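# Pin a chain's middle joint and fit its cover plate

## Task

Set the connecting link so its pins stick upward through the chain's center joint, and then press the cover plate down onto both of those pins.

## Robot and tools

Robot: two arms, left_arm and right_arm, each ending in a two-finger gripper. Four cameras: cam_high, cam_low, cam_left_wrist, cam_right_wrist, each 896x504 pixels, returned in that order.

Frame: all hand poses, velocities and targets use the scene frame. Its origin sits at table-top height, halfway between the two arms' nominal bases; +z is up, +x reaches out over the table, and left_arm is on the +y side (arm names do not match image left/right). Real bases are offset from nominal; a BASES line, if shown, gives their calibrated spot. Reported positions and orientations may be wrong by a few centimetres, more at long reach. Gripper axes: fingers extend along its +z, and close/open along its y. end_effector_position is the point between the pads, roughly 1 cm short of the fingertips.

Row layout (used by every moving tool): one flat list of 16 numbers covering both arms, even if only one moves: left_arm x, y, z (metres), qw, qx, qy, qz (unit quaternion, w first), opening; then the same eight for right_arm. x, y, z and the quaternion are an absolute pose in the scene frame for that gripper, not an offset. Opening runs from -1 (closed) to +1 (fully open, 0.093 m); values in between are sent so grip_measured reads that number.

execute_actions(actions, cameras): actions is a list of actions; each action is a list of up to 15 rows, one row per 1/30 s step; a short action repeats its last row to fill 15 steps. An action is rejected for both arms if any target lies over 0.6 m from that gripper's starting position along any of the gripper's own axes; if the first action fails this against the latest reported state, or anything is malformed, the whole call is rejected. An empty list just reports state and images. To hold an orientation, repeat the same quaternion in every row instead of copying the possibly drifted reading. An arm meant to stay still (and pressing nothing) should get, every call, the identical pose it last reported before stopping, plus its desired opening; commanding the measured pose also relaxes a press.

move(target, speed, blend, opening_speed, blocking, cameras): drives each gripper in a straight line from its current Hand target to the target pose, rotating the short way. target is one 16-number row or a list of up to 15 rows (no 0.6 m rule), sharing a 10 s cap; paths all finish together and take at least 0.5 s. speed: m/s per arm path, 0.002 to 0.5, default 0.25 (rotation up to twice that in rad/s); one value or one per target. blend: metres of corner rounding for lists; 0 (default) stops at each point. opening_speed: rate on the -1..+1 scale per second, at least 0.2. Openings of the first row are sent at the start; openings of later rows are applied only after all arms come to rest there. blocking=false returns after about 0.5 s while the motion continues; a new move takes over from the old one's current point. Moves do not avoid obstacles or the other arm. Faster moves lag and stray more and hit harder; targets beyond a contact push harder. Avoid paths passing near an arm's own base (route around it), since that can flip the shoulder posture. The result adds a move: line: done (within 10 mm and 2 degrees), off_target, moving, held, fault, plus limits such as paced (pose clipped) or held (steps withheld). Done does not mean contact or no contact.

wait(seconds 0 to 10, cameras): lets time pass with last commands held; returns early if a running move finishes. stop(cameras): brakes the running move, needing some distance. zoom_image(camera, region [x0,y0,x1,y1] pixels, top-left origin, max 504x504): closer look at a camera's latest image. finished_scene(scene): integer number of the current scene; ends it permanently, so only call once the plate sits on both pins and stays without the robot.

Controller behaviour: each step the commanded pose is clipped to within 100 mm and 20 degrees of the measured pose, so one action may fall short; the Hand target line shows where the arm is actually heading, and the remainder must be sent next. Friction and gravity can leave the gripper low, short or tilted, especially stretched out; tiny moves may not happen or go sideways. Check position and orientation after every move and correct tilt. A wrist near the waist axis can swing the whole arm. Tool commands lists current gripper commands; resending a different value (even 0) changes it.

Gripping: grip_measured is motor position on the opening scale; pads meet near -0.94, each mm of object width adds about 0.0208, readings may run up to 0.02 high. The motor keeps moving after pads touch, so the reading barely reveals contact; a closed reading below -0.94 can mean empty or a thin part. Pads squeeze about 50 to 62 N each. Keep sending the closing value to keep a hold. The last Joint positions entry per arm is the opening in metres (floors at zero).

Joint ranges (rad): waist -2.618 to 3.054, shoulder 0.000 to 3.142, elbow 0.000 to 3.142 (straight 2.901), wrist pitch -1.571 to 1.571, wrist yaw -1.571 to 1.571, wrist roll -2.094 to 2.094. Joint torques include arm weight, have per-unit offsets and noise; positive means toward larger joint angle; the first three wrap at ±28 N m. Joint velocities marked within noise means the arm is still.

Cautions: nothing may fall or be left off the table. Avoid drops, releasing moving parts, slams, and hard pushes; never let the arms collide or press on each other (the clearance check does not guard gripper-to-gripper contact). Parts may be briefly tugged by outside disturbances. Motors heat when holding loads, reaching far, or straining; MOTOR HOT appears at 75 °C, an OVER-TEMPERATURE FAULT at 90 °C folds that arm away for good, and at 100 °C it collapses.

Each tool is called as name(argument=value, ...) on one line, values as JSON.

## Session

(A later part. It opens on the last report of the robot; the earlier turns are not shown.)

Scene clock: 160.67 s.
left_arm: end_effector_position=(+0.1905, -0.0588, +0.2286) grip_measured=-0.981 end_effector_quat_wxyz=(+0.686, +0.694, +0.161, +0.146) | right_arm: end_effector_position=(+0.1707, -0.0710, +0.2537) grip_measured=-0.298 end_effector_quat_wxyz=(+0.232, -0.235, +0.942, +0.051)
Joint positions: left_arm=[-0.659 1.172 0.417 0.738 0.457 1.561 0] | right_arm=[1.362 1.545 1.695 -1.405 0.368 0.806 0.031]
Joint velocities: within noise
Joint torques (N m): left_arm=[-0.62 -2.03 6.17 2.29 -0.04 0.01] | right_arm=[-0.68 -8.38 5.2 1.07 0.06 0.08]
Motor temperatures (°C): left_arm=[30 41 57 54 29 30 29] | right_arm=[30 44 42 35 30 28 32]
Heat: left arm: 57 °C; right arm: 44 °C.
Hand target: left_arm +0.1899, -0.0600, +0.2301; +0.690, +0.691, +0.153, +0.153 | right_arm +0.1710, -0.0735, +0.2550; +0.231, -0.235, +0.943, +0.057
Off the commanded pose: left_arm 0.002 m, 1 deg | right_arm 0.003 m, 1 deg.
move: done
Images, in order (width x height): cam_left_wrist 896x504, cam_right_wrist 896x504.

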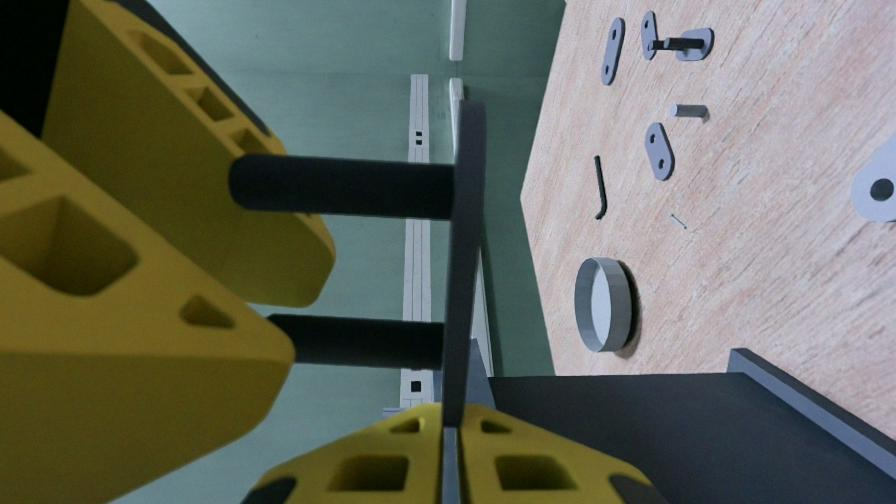

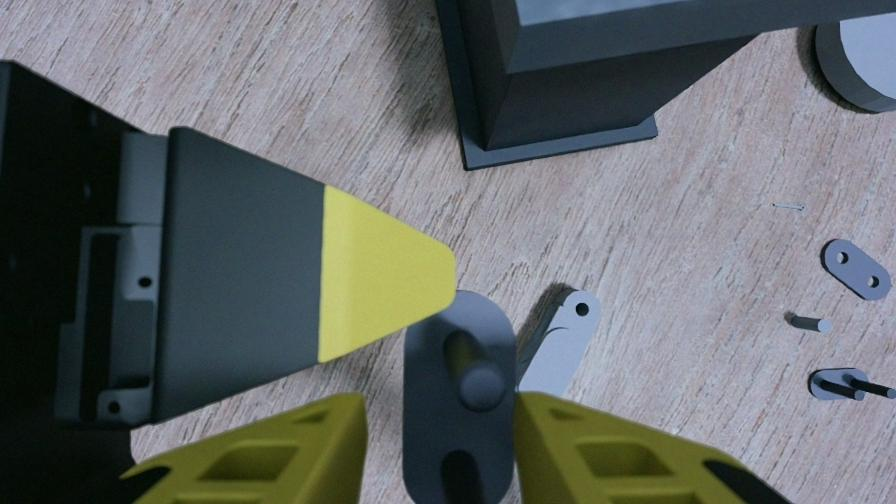

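move(target=[[0.19,-0.06,0.23,0.6903,0.6903,0.1530,0.1530,-1,0.1698,-0.0800,0.2515,0.2306,-0.2350,0.9425,0.0575,-0.3]], speed=0.06, cameras=["cam_left_wrist","cam_right_wrist"])

zoom_image(camera="cam_right_wrist", region=[300, 200, 600, 504])

Scene clock: 162.97 s.
left_arm: end_effector_position=(+0.1905, -0.0588, +0.2286) grip_measured=-0.981 end_effector_quat_wxyz=(+0.686, +0.694, +0.161, +0.146) | right_arm: end_effector_position=(+0.1695, -0.0762, +0.2484) grip_measured=-0.298 end_effector_quat_wxyz=(+0.231, -0.236, +0.943, +0.048)
Joint positions: left_arm=[-0.659 1.172 0.417 0.738 0.457 1.561 0] | right_arm=[1.362 1.523 1.653 -1.392 0.368 0.806 0.031]
Joint velocities: within noise
Joint torques (N m): left_arm=[-0.59 -2 6.19 2.28 -0.05 0.01] | right_arm=[-0.76 -9.01 5.14 1.05 0.06 0.07]
Motor temperatures (°C): left_arm=[30 41 57 55 29 30 29] | right_arm=[30 44 41 36 30 28 32]
Heat: left arm: 57 °C; right arm: 44 °C.
Hand target: left_arm +0.1899, -0.0600, +0.2301; +0.690, +0.691, +0.153, +0.153 | right_arm +0.1698, -0.0800, +0.2515; +0.231, -0.235, +0.943, +0.057
Off the commanded pose: left_arm 0.002 m, 1 deg | right_arm 0.005 m, 1 deg.
move: done
Images, in order (width x height): cam_left_wrist 896x504, cam_right_wrist 896x504.

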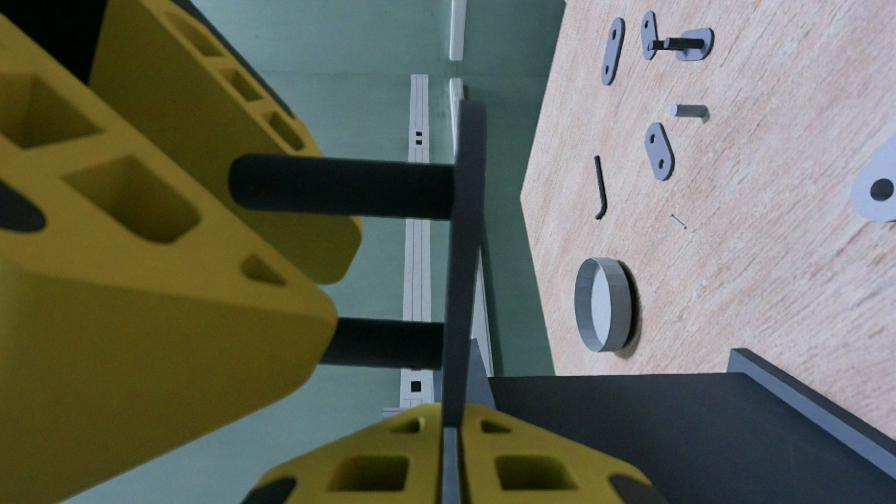

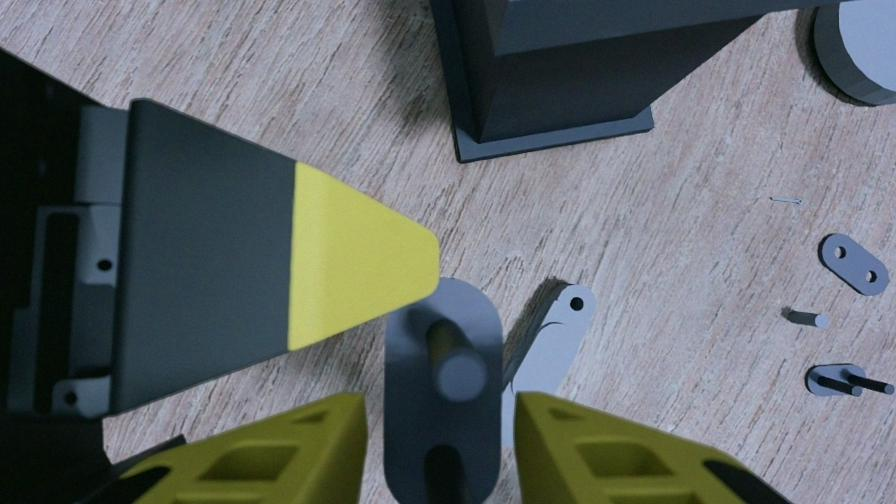

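Scaled by 1.658 from the camera's 896x504 image, which has a finer 1280x720 frame.

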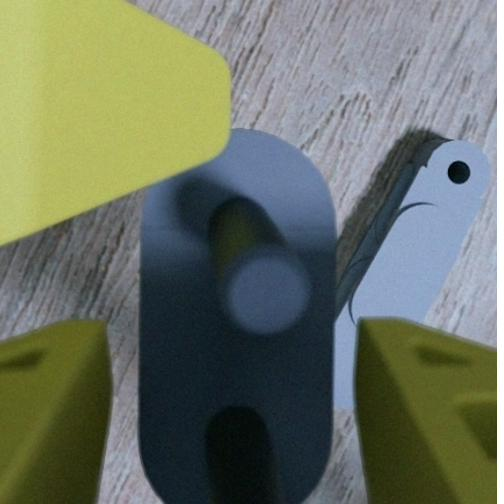

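move(target=[[0.19,-0.06,0.23,0.6903,0.6903,0.1530,0.1530,-1,0.1698,-0.0800,0.2515,0.2306,-0.2350,0.9425,0.0575,-1]], opening_speed=0.6, cameras=["cam_left_wrist","cam_right_wrist"])

Scene clock: 164.67 s.
left_arm: end_effector_position=(+0.1905, -0.0588, +0.2286) grip_measured=-0.981 end_effector_quat_wxyz=(+0.686, +0.694, +0.161, +0.146) | right_arm: end_effector_position=(+0.1699, -0.0761, +0.2485) grip_measured=-0.885 end_effector_quat_wxyz=(+0.231, -0.235, +0.943, +0.049)
Joint positions: left_arm=[-0.659 1.172 0.417 0.738 0.457 1.561 0] | right_arm=[1.361 1.523 1.653 -1.39 0.367 0.805 0.003]
Joint velocities: within noise
Joint torques (N m): left_arm=[-0.61 -2.03 6.19 2.29 -0.04 0.01] | right_arm=[-0.64 -8.99 5.11 1.07 0.07 0.08]
Motor temperatures (°C): left_arm=[30 41 57 55 29 30 29] | right_arm=[30 44 41 35 30 28 32]
Heat: left arm: 57 °C; right arm: 44 °C.
Hand target: left_arm +0.1899, -0.0600, +0.2301; +0.690, +0.691, +0.153, +0.153 | right_arm +0.1698, -0.0800, +0.2515; +0.231, -0.235, +0.943, +0.057
Off the commanded pose: left_arm 0.002 m, 1 deg | right_arm 0.005 m, 1 deg.
move: done
Images, in order (width x height): cam_left_wrist 896x504, cam_right_wrist 896x504.

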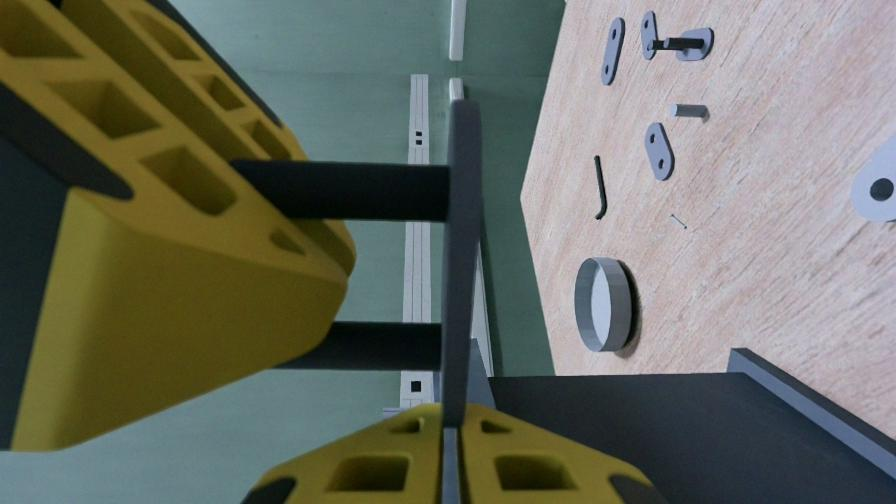

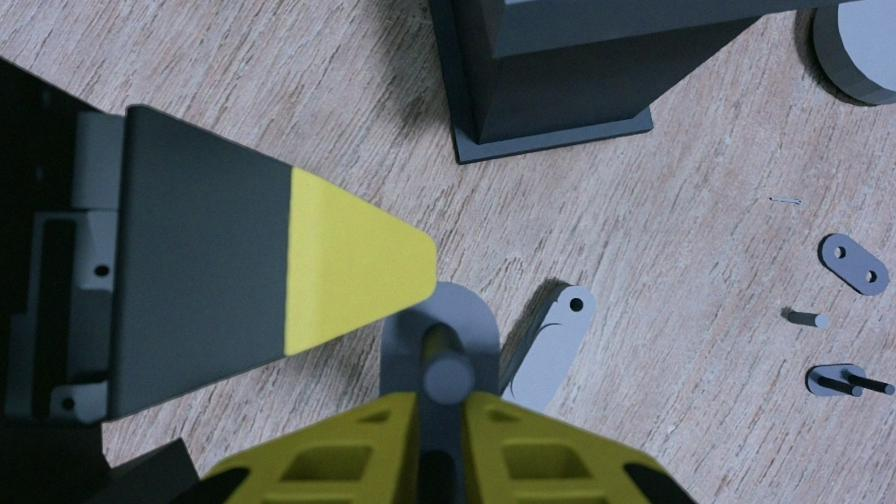

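move(target=[[0.19,-0.06,0.23,0.6903,0.6903,0.1530,0.1530,-0.6,0.1698,-0.0800,0.2515,0.2306,-0.2350,0.9425,0.0575,-1],[0.156,0.013,0.23,0.6903,0.6903,0.1530,0.1530,-0.6,0.1698,-0.0800,0.2515,0.2306,-0.2350,0.9425,0.0575,-1]], speed=0.08, opening_speed=0.6)

Scene clock: 167.97 s.
left_arm: end_effector_position=(+0.1578, +0.0121, +0.2362) grip_measured=-0.601 end_effector_quat_wxyz=(+0.696, +0.684, +0.152, +0.159) | right_arm: end_effector_position=(+0.1693, -0.0759, +0.2482) grip_measured=-0.885 end_effector_quat_wxyz=(+0.229, -0.236, +0.943, +0.050)
Joint positions: left_arm=[-0.421 0.746 0.26 0.51 0.689 1.561 0.016] | right_arm=[1.361 1.523 1.653 -1.39 0.363 0.805 0.003]
Joint velocities: within noise
Joint torques (N m): left_arm=[0.28 -0.72 6.43 1.65 0.1 -0.02] | right_arm=[-0.64 -8.99 5.12 1.07 0.11 0.08]
Motor temperatures (°C): left_arm=[30 41 57 54 29 30 29] | right_arm=[30 44 41 35 30 28 33]
Heat: left arm: 57 °C; right arm: 44 °C.
Hand target: left_arm +0.1560, +0.0129, +0.2300; +0.691, +0.690, +0.153, +0.153 | right_arm +0.1698, -0.0800, +0.2515; +0.231, -0.235, +0.943, +0.057
Off the commanded pose: left_arm 0.007 m, 1 deg | right_arm 0.005 m, 1 deg.
move: done

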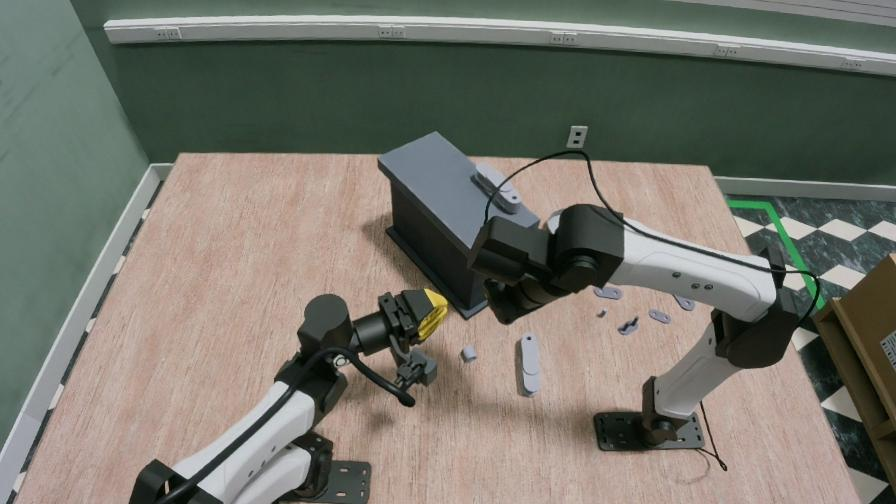

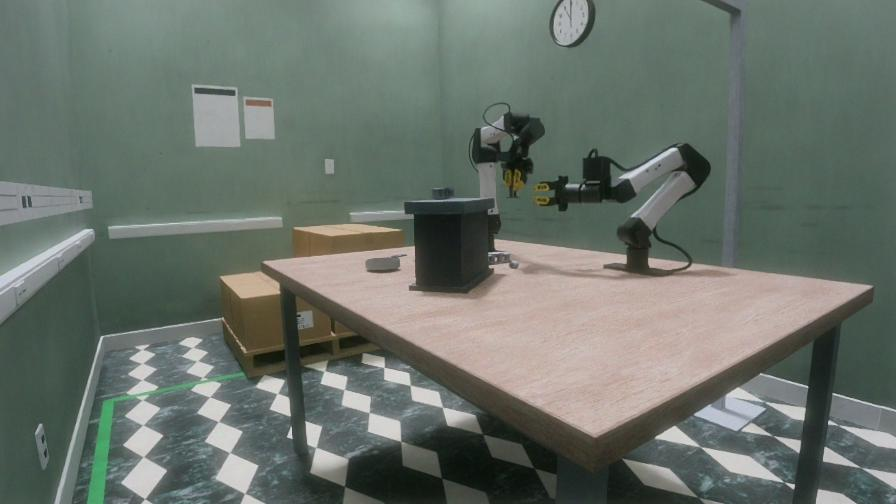

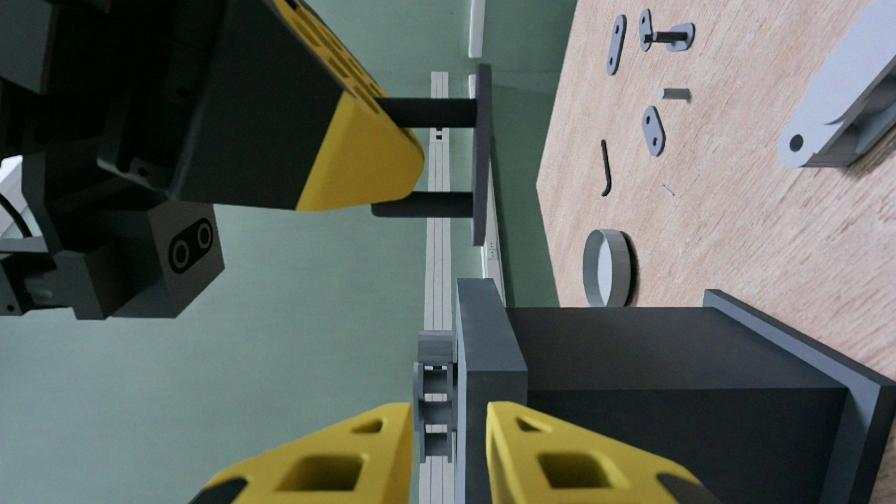

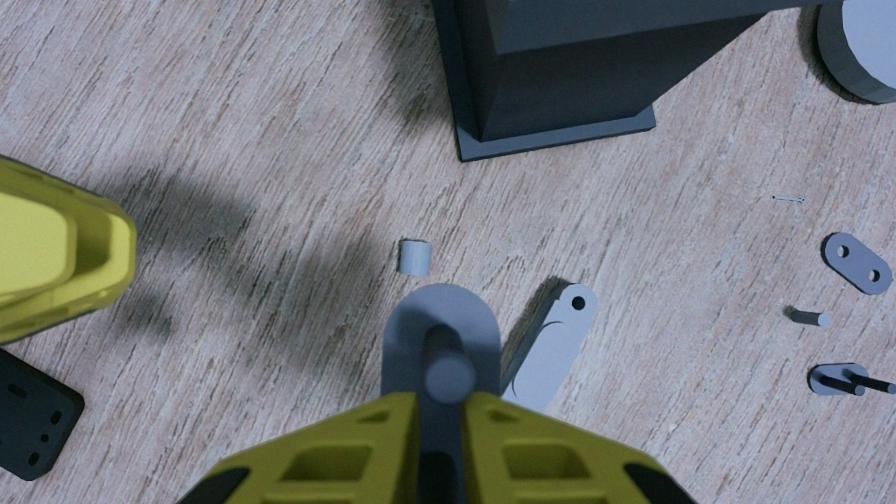

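move(target=[[0.156,0.013,0.23,0.6903,0.6903,0.1530,0.1530,-0.6,0.19,-0.15,0.23,0.2350,-0.14,0.9615,0.034,-1],[0.156,0.013,0.23,0.6903,0.6903,0.1530,0.1530,-0.6,0.225,-0.255,0.12,0.2377,0,0.9713,0,-1]], speed=0.15, blend=0.03)

Scene clock: 171.23 s.
left_arm: end_effector_position=(+0.1578, +0.0121, +0.2360) grip_measured=-0.601 end_effector_quat_wxyz=(+0.696, +0.684, +0.152, +0.158) | right_arm: end_effector_position=(+0.2239, -0.2552, +0.1195) grip_measured=-0.885 end_effector_quat_wxyz=(+0.234, -0.001, +0.972, -0.008)
Joint positions: left_arm=[-0.421 0.746 0.26 0.509 0.689 1.561 0.016] | right_arm=[0.846 1.015 0.783 -1.021 0.355 0.779 0.003]
Joint velocities: within noise
Joint torques (N m): left_arm=[0.28 -0.76 6.43 1.68 0.1 -0.01] | right_arm=[-0.68 -3.44 5.96 1.17 0.08 0.09]
Motor temperatures (°C): left_arm=[30 41 57 54 29 30 29] | right_arm=[30 44 41 35 30 28 33]
Heat: left arm: 57 °C; right arm: 44 °C.
Hand target: left_arm +0.1560, +0.0129, +0.2300; +0.691, +0.690, +0.153, +0.153 | right_arm +0.2249, -0.2550, +0.1200; +0.238, +0.000, +0.971, +0.000
Off the commanded pose: left_arm 0.006 m, 1 deg | right_arm 0.001 m, 1 deg.
move: done

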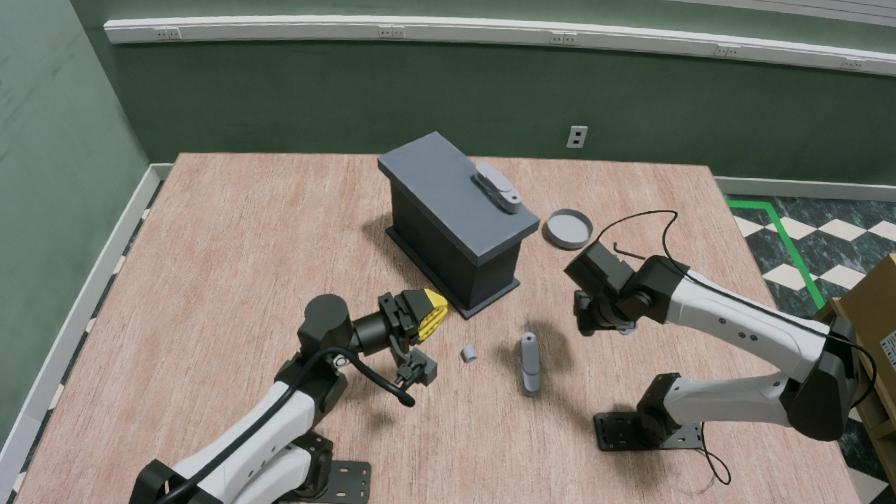

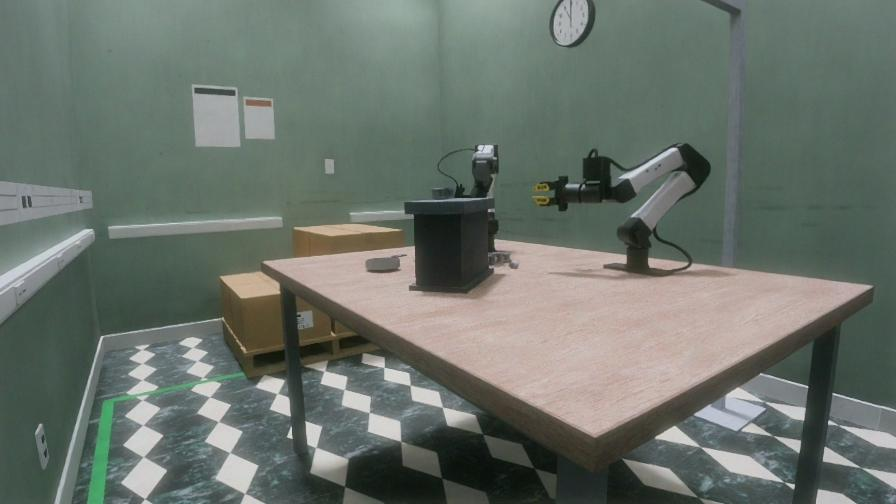

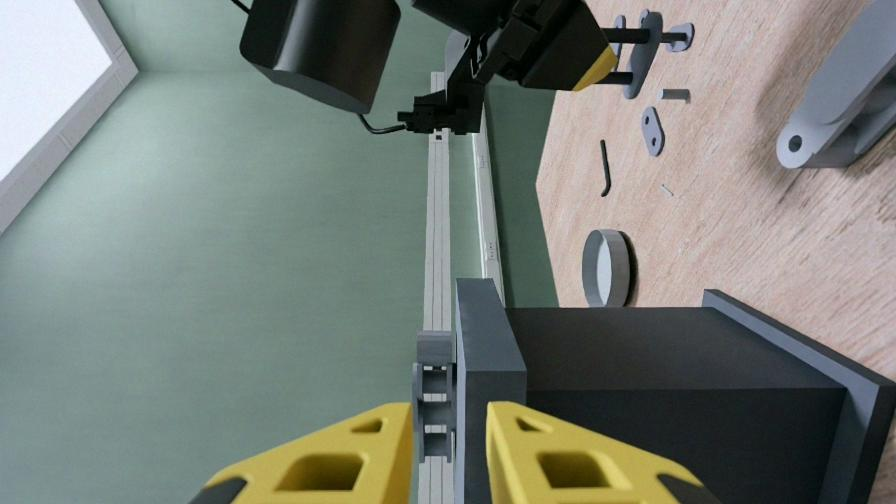

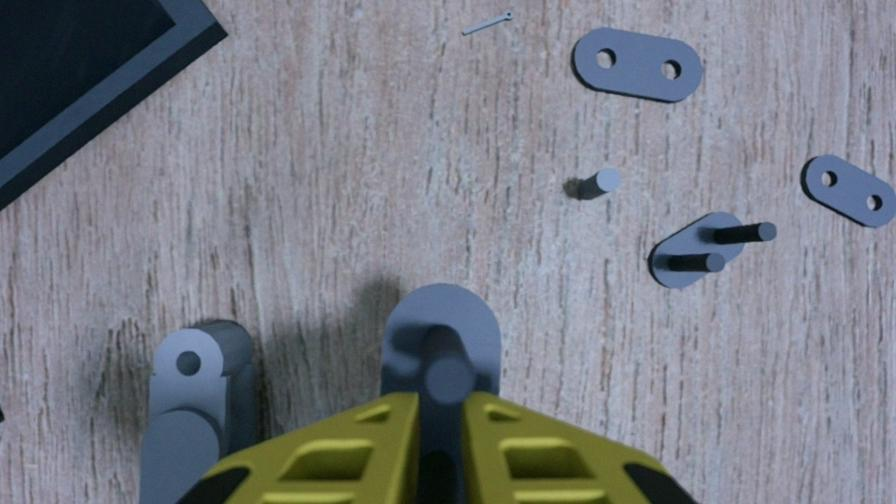

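move(target=[[0.156,0.013,0.23,0.6903,0.6903,0.1530,0.1530,-0.6,0.225,-0.255,0.045,0.2377,0,0.9713,0,-1]], speed=0.12, cameras=["cam_right_wrist"])

move(target=[[0.156,0.013,0.23,0.6903,0.6903,0.1530,0.1530,-0.6,0.225,-0.255,0.036,0.2377,0,0.9713,0,-1]], speed=0.03, cameras=["cam_right_wrist","cam_low","cam_left_wrist"])

Scene clock: 173.40 s.
left_arm: end_effector_position=(+0.1578, +0.0121, +0.2360) grip_measured=-0.601 end_effector_quat_wxyz=(+0.696, +0.684, +0.152, +0.158) | right_arm: end_effector_position=(+0.2242, -0.2543, +0.0483) grip_measured=-0.885 end_effector_quat_wxyz=(+0.240, +0.001, +0.971, +0.001)
Joint positions: left_arm=[-0.421 0.746 0.26 0.509 0.689 1.561 0.016] | right_arm=[0.846 1.047 0.505 -0.688 0.352 0.778 0.003]
Joint velocities: within noise
Joint torques (N m): left_arm=[0.29 -0.75 6.45 1.68 0.11 -0.01] | right_arm=[-0.69 -1.2 5.89 1.19 0.11 0.07]
Motor temperatures (°C): left_arm=[30 41 56 53 29 30 29] | right_arm=[30 44 41 35 30 28 33]
Heat: left arm: 56 °C; right arm: 44 °C.
Hand target: left_arm +0.1560, +0.0129, +0.2300; +0.691, +0.690, +0.153, +0.153 | right_arm +0.2249, -0.2550, +0.0451; +0.238, +0.000, +0.971, +0.000
Off the commanded pose: left_arm 0.006 m, 1 deg | right_arm 0.003 m, 0 deg.
move: done
Images, in order (width x height): cam_right_wrist 896x504.

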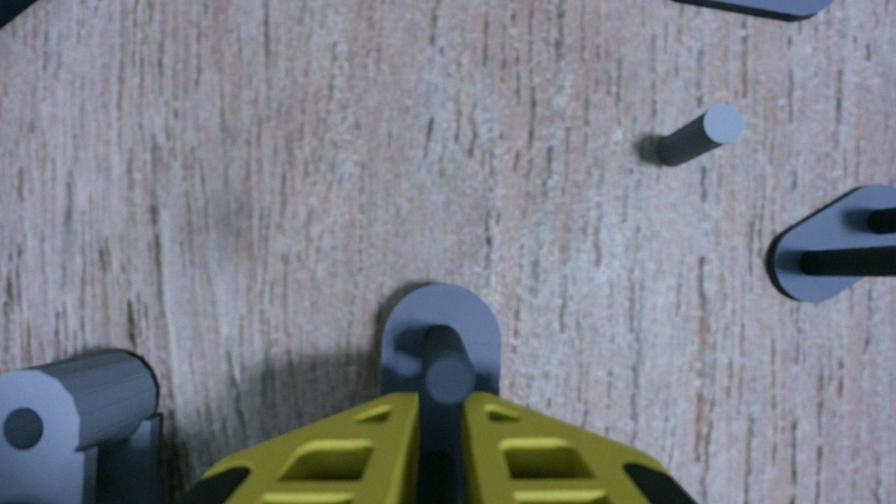

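Scene clock: 174.40 s.
left_arm: end_effector_position=(+0.1578, +0.0121, +0.2360) grip_measured=-0.601 end_effector_quat_wxyz=(+0.696, +0.684, +0.152, +0.158) | right_arm: end_effector_position=(+0.2246, -0.2538, +0.0398) grip_measured=-0.885 end_effector_quat_wxyz=(+0.241, +0.001, +0.971, +0.002)
Joint positions: left_arm=[-0.421 0.746 0.26 0.509 0.689 1.561 0.016] | right_arm=[0.846 1.064 0.476 -0.641 0.352 0.778 0.003]
Joint velocities: within noise
Joint torques (N m): left_arm=[0.28 -0.75 6.43 1.69 0.1 -0.01] | right_arm=[-0.68 -1.25 5.7 1.19 0.11 0.07]
Motor temperatures (°C): left_arm=[30 41 56 53 29 30 29] | right_arm=[30 44 41 36 30 28 33]
Heat: left arm: 56 °C; right arm: 44 °C.
Hand target: left_arm +0.1560, +0.0129, +0.2300; +0.691, +0.690, +0.153, +0.153 | right_arm +0.2249, -0.2550, +0.0361; +0.238, +0.000, +0.971, +0.000
Off the commanded pose: left_arm 0.006 m, 1 deg | right_arm 0.004 m, 0 deg.
move: done
Images, in order (width x height): cam_low 896x504, cam_left_wrist 896x504, cam_right_wrist 896x504.

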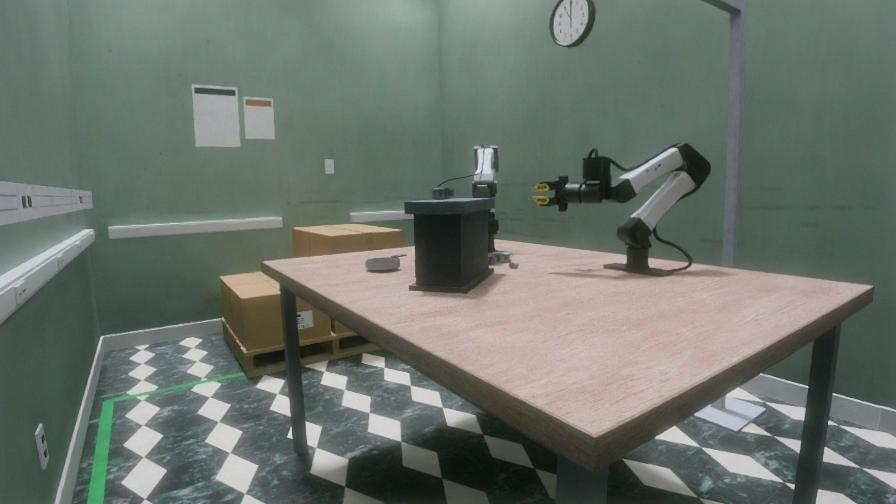

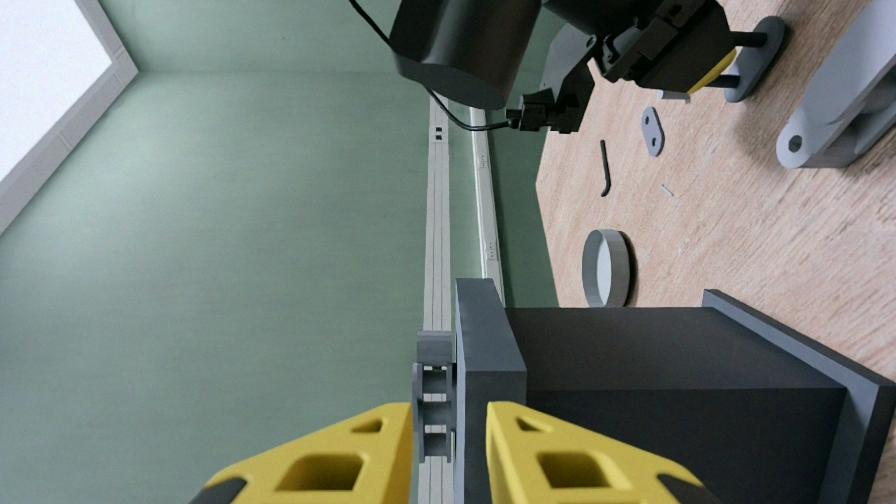

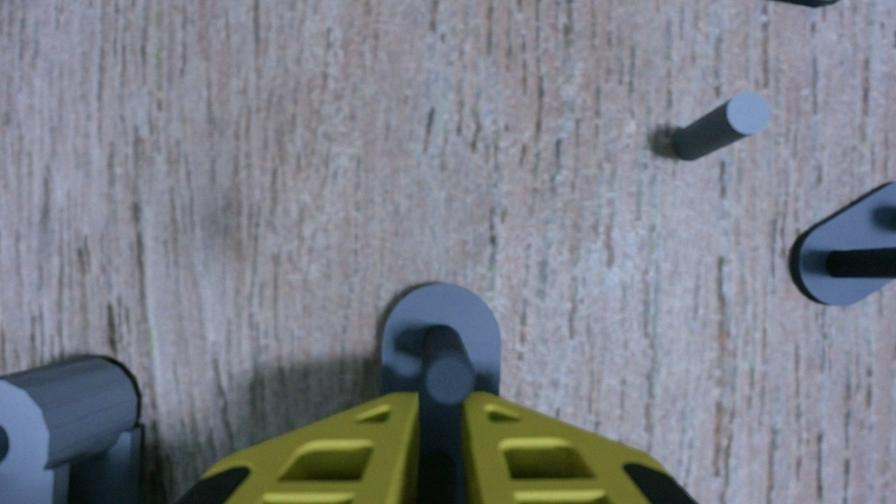

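move(target=[[0.156,0.013,0.23,0.6903,0.6903,0.1530,0.1530,-0.6,0.225,-0.255,0.030,0.2377,0,0.9713,0,-1]], speed=0.03, cameras=["cam_right_wrist"])

move(target=[[0.156,0.013,0.23,0.6903,0.6903,0.1530,0.1530,-0.6,0.225,-0.255,0.025,0.2377,0,0.9713,0,-1]], speed=0.03, cameras=["cam_right_wrist"])

Scene clock: 175.87 s.
left_arm: end_effector_position=(+0.1578, +0.0121, +0.2360) grip_measured=-0.601 end_effector_quat_wxyz=(+0.696, +0.684, +0.152, +0.158) | right_arm: end_effector_position=(+0.2246, -0.2537, +0.0338) grip_measured=-0.885 end_effector_quat_wxyz=(+0.241, +0.001, +0.971, +0.002)
Joint positions: left_arm=[-0.421 0.746 0.26 0.509 0.689 1.561 0.016] | right_arm=[0.846 1.077 0.457 -0.609 0.352 0.778 0.003]
Joint velocities: within noise
Joint torques (N m): left_arm=[0.31 -0.75 6.48 1.68 0.1 -0.01] | right_arm=[-0.66 -1.31 5.63 1.19 0.11 0.08]
Motor temperatures (°C): left_arm=[30 41 56 53 29 30 28] | right_arm=[30 44 41 36 30 28 33]
Heat: left arm: 56 °C; right arm: 44 °C.
Hand target: left_arm +0.1560, +0.0129, +0.2301; +0.691, +0.690, +0.153, +0.153 | right_arm +0.2248, -0.2550, +0.0301; +0.238, +0.000, +0.971, +0.000
Off the commanded pose: left_arm 0.006 m, 1 deg | right_arm 0.004 m, 0 deg.
move: done
Images, in order (width x height): cam_right_wrist 896x504.

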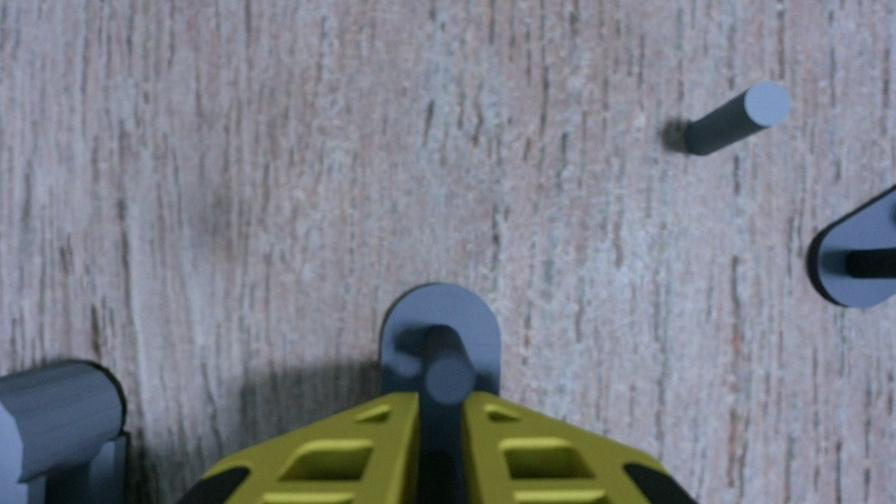

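Scene clock: 176.57 s.
left_arm: end_effector_position=(+0.1578, +0.0121, +0.2360) grip_measured=-0.601 end_effector_quat_wxyz=(+0.696, +0.684, +0.152, +0.158) | right_arm: end_effector_position=(+0.2255, -0.2528, +0.0317) grip_measured=-0.885 end_effector_quat_wxyz=(+0.242, +0.001, +0.970, +0.003)
Joint positions: left_arm=[-0.421 0.746 0.26 0.509 0.689 1.561 0.016] | right_arm=[0.846 1.083 0.449 -0.59 0.352 0.777 0.003]
Joint velocities: within noise
Joint torques (N m): left_arm=[0.29 -0.75 6.45 1.68 0.1 -0.02] | right_arm=[-0.65 -0.91 4.89 1.29 0.11 0.1]
Motor temperatures (°C): left_arm=[30 41 56 53 29 30 28] | right_arm=[30 44 41 36 30 28 33]
Heat: left arm: 56 °C; right arm: 44 °C.
Hand target: left_arm +0.1560, +0.0129, +0.2301; +0.691, +0.690, +0.153, +0.153 | right_arm +0.2247, -0.2551, +0.0253; +0.238, +0.000, +0.971, +0.000
Off the commanded pose: left_arm 0.006 m, 1 deg | right_arm 0.007 m, 1 deg.
move: done
Images, in order (width x height): cam_right_wrist 896x504.

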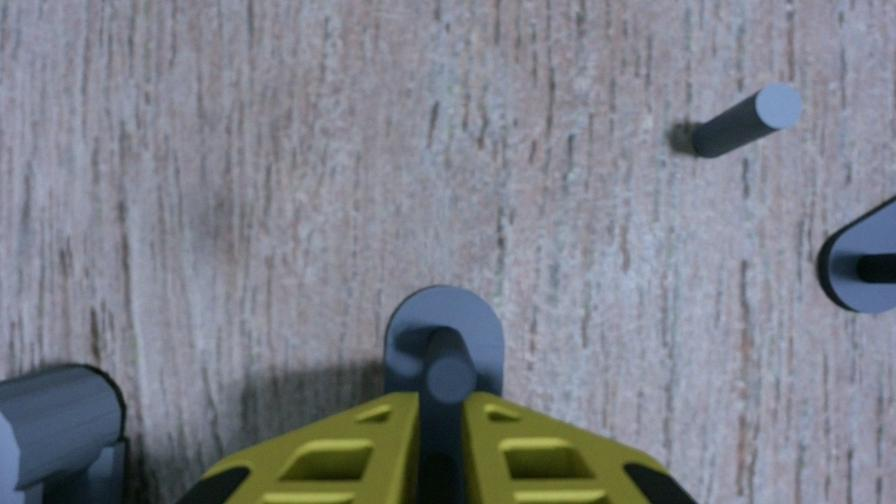

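move(target=[[0.156,0.013,0.23,0.6903,0.6903,0.1530,0.1530,-0.6,0.225,-0.2555,0.028,0.2377,0,0.9713,0,-0.5],[0.156,0.013,0.23,0.6903,0.6903,0.1530,0.1530,-0.6,0.225,-0.2555,0.080,0.2377,0,0.9713,0,-0.5],[0.156,0.013,0.23,0.6903,0.6903,0.1530,0.1530,-0.6,0.195,-0.255,0.13,0.2377,0,0.9713,0,-0.2]], speed=0.1, opening_speed=0.8)

Scene clock: 180.73 s.
left_arm: end_effector_position=(+0.1578, +0.0121, +0.2359) grip_measured=-0.601 end_effector_quat_wxyz=(+0.695, +0.684, +0.152, +0.158) | right_arm: end_effector_position=(+0.1948, -0.2563, +0.1229) grip_measured=-0.203 end_effector_quat_wxyz=(+0.231, -0.002, +0.973, -0.005)
Joint positions: left_arm=[-0.421 0.746 0.26 0.508 0.689 1.561 0.016] | right_arm=[0.991 0.948 0.774 -1.133 0.39 0.927 0.035]
Joint velocities: within noise
Joint torques (N m): left_arm=[0.32 -0.75 6.46 1.69 0.11 -0.01] | right_arm=[0.62 -1.96 8.29 0.8 0.25 0.25]
Motor temperatures (°C): left_arm=[30 41 56 52 29 30 28] | right_arm=[30 43 41 35 30 28 33]
Heat: left arm: 56 °C; right arm: 43 °C.
Hand target: left_arm +0.1560, +0.0129, +0.2300; +0.691, +0.690, +0.153, +0.153 | right_arm +0.1951, -0.2550, +0.1299; +0.238, +0.000, +0.971, +0.000
Off the commanded pose: left_arm 0.006 m, 1 deg | right_arm 0.007 m, 1 deg.
move: done

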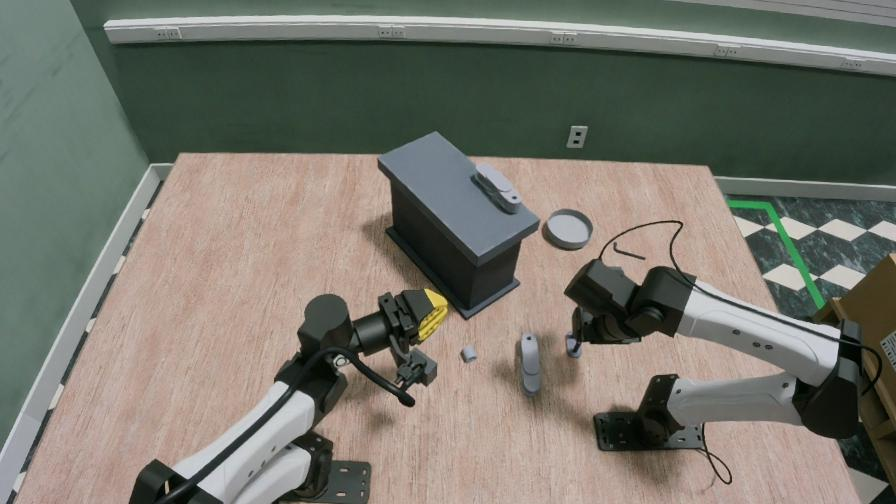

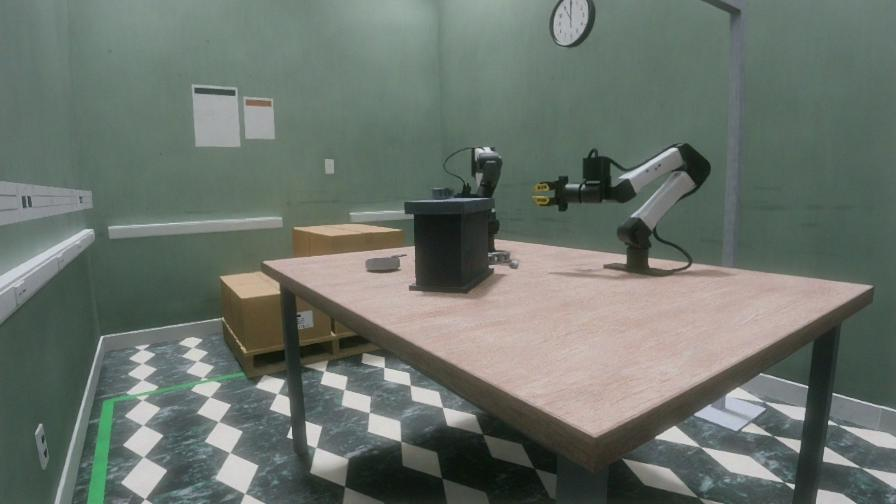

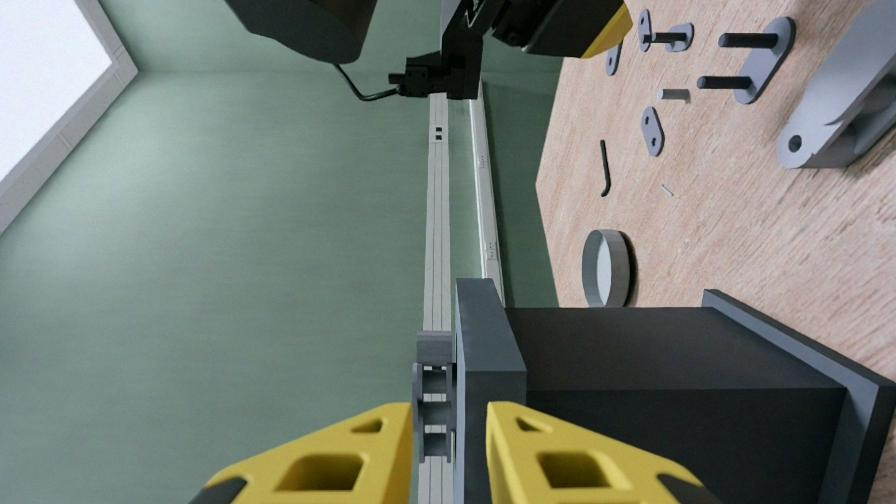

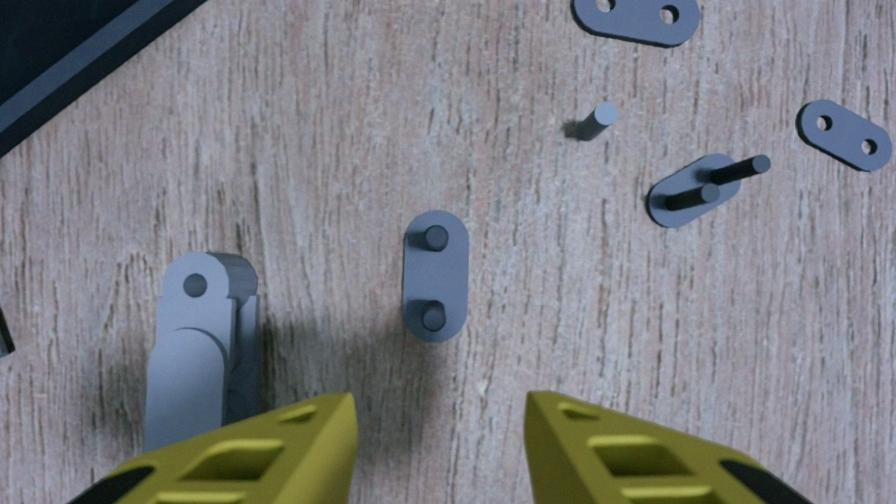

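move(target=[[0.156,0.013,0.23,0.6903,0.6903,0.1530,0.1530,-0.6,0.167,-0.251,0.07,0.2504,0,0.9681,0,-0.2]], speed=0.15, opening_speed=0.8, cameras=["cam_high","cam_right_wrist"])

Scene clock: 183.03 s.
left_arm: end_effector_position=(+0.1578, +0.0121, +0.2359) grip_measured=-0.601 end_effector_quat_wxyz=(+0.695, +0.684, +0.152, +0.158) | right_arm: end_effector_position=(+0.1674, -0.2508, +0.0727) grip_measured=-0.203 end_effector_quat_wxyz=(+0.248, +0.000, +0.969, +0.002)
Joint positions: left_arm=[-0.421 0.746 0.26 0.508 0.689 1.561 0.016] | right_arm=[1.225 0.922 0.559 -1.016 0.467 1.171 0.035]
Joint velocities: within noise
Joint torques (N m): left_arm=[0.29 -0.75 6.48 1.68 0.1 -0.01] | right_arm=[0.64 -0.43 5.57 0.82 0.3 0.23]
Motor temperatures (°C): left_arm=[30 41 56 52 29 30 28] | right_arm=[30 43 41 35 30 28 33]
Heat: left arm: 56 °C; right arm: 43 °C.
Hand target: left_arm +0.1560, +0.0129, +0.2300; +0.691, +0.690, +0.153, +0.153 | right_arm +0.1670, -0.2510, +0.0700; +0.250, +0.000, +0.968, +0.000
Off the commanded pose: left_arm 0.006 m, 1 deg | right_arm 0.003 m, 0 deg.
move: done
Images, in order (width x height): cam_high 896x504, cam_right_wrist 896x504.

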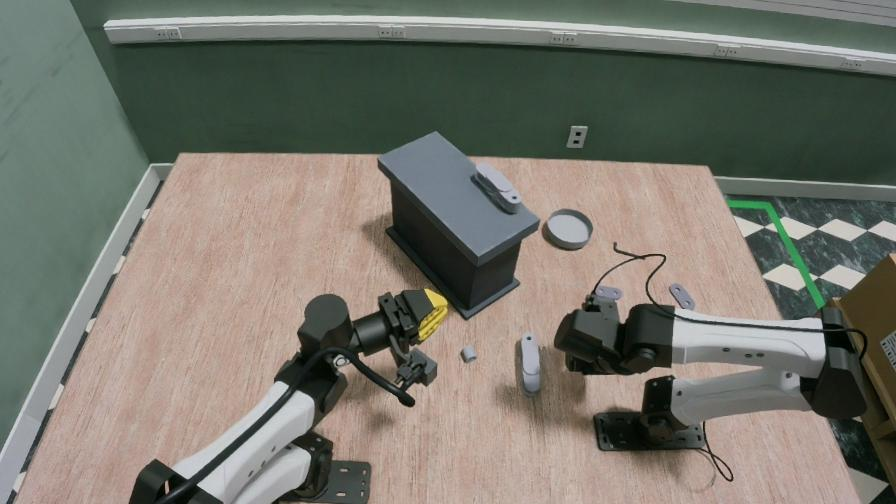

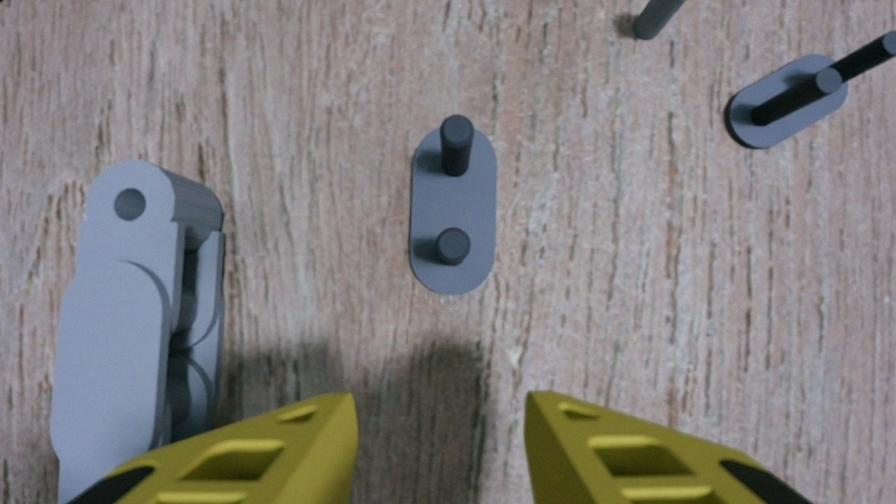

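move(target=[[0.156,0.013,0.23,0.6903,0.6903,0.1530,0.1530,-0.6,0.180,-0.1555,0.11,0.2504,0,0.9681,0,0.1]], speed=0.15, opening_speed=0.8, cameras=["cam_right_wrist"])

Scene clock: 186.93 s.
left_arm: end_effector_position=(+0.1578, +0.0121, +0.2359) grip_measured=-0.601 end_effector_quat_wxyz=(+0.695, +0.684, +0.152, +0.158) | right_arm: end_effector_position=(+0.1803, -0.1581, +0.1080) grip_measured=+0.097 end_effector_quat_wxyz=(+0.249, +0.000, +0.969, +0.004)
Joint positions: left_arm=[-0.421 0.746 0.26 0.508 0.689 1.561 0.016] | right_arm=[1.317 1.329 0.925 -1.017 0.482 1.272 0.05]
Joint velocities: within noise
Joint torques (N m): left_arm=[0.29 -0.73 6.43 1.68 0.09 -0.01] | right_arm=[0.57 -3.1 7.95 0.57 0.3 0.24]
Motor temperatures (°C): left_arm=[30 41 56 51 29 30 28] | right_arm=[30 43 41 35 30 28 33]
Heat: left arm: 56 °C; right arm: 43 °C.
Hand target: left_arm +0.1560, +0.0129, +0.2300; +0.691, +0.690, +0.153, +0.153 | right_arm +0.1800, -0.1555, +0.1099; +0.250, +0.000, +0.968, +0.000
Off the commanded pose: left_arm 0.006 m, 1 deg | right_arm 0.003 m, 0 deg.
move: done
Images, in order (width x height): cam_right_wrist 896x504.

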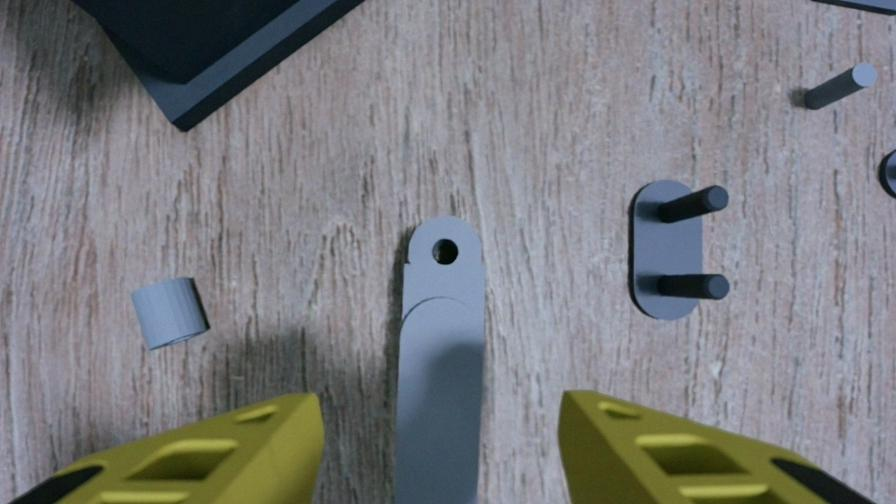

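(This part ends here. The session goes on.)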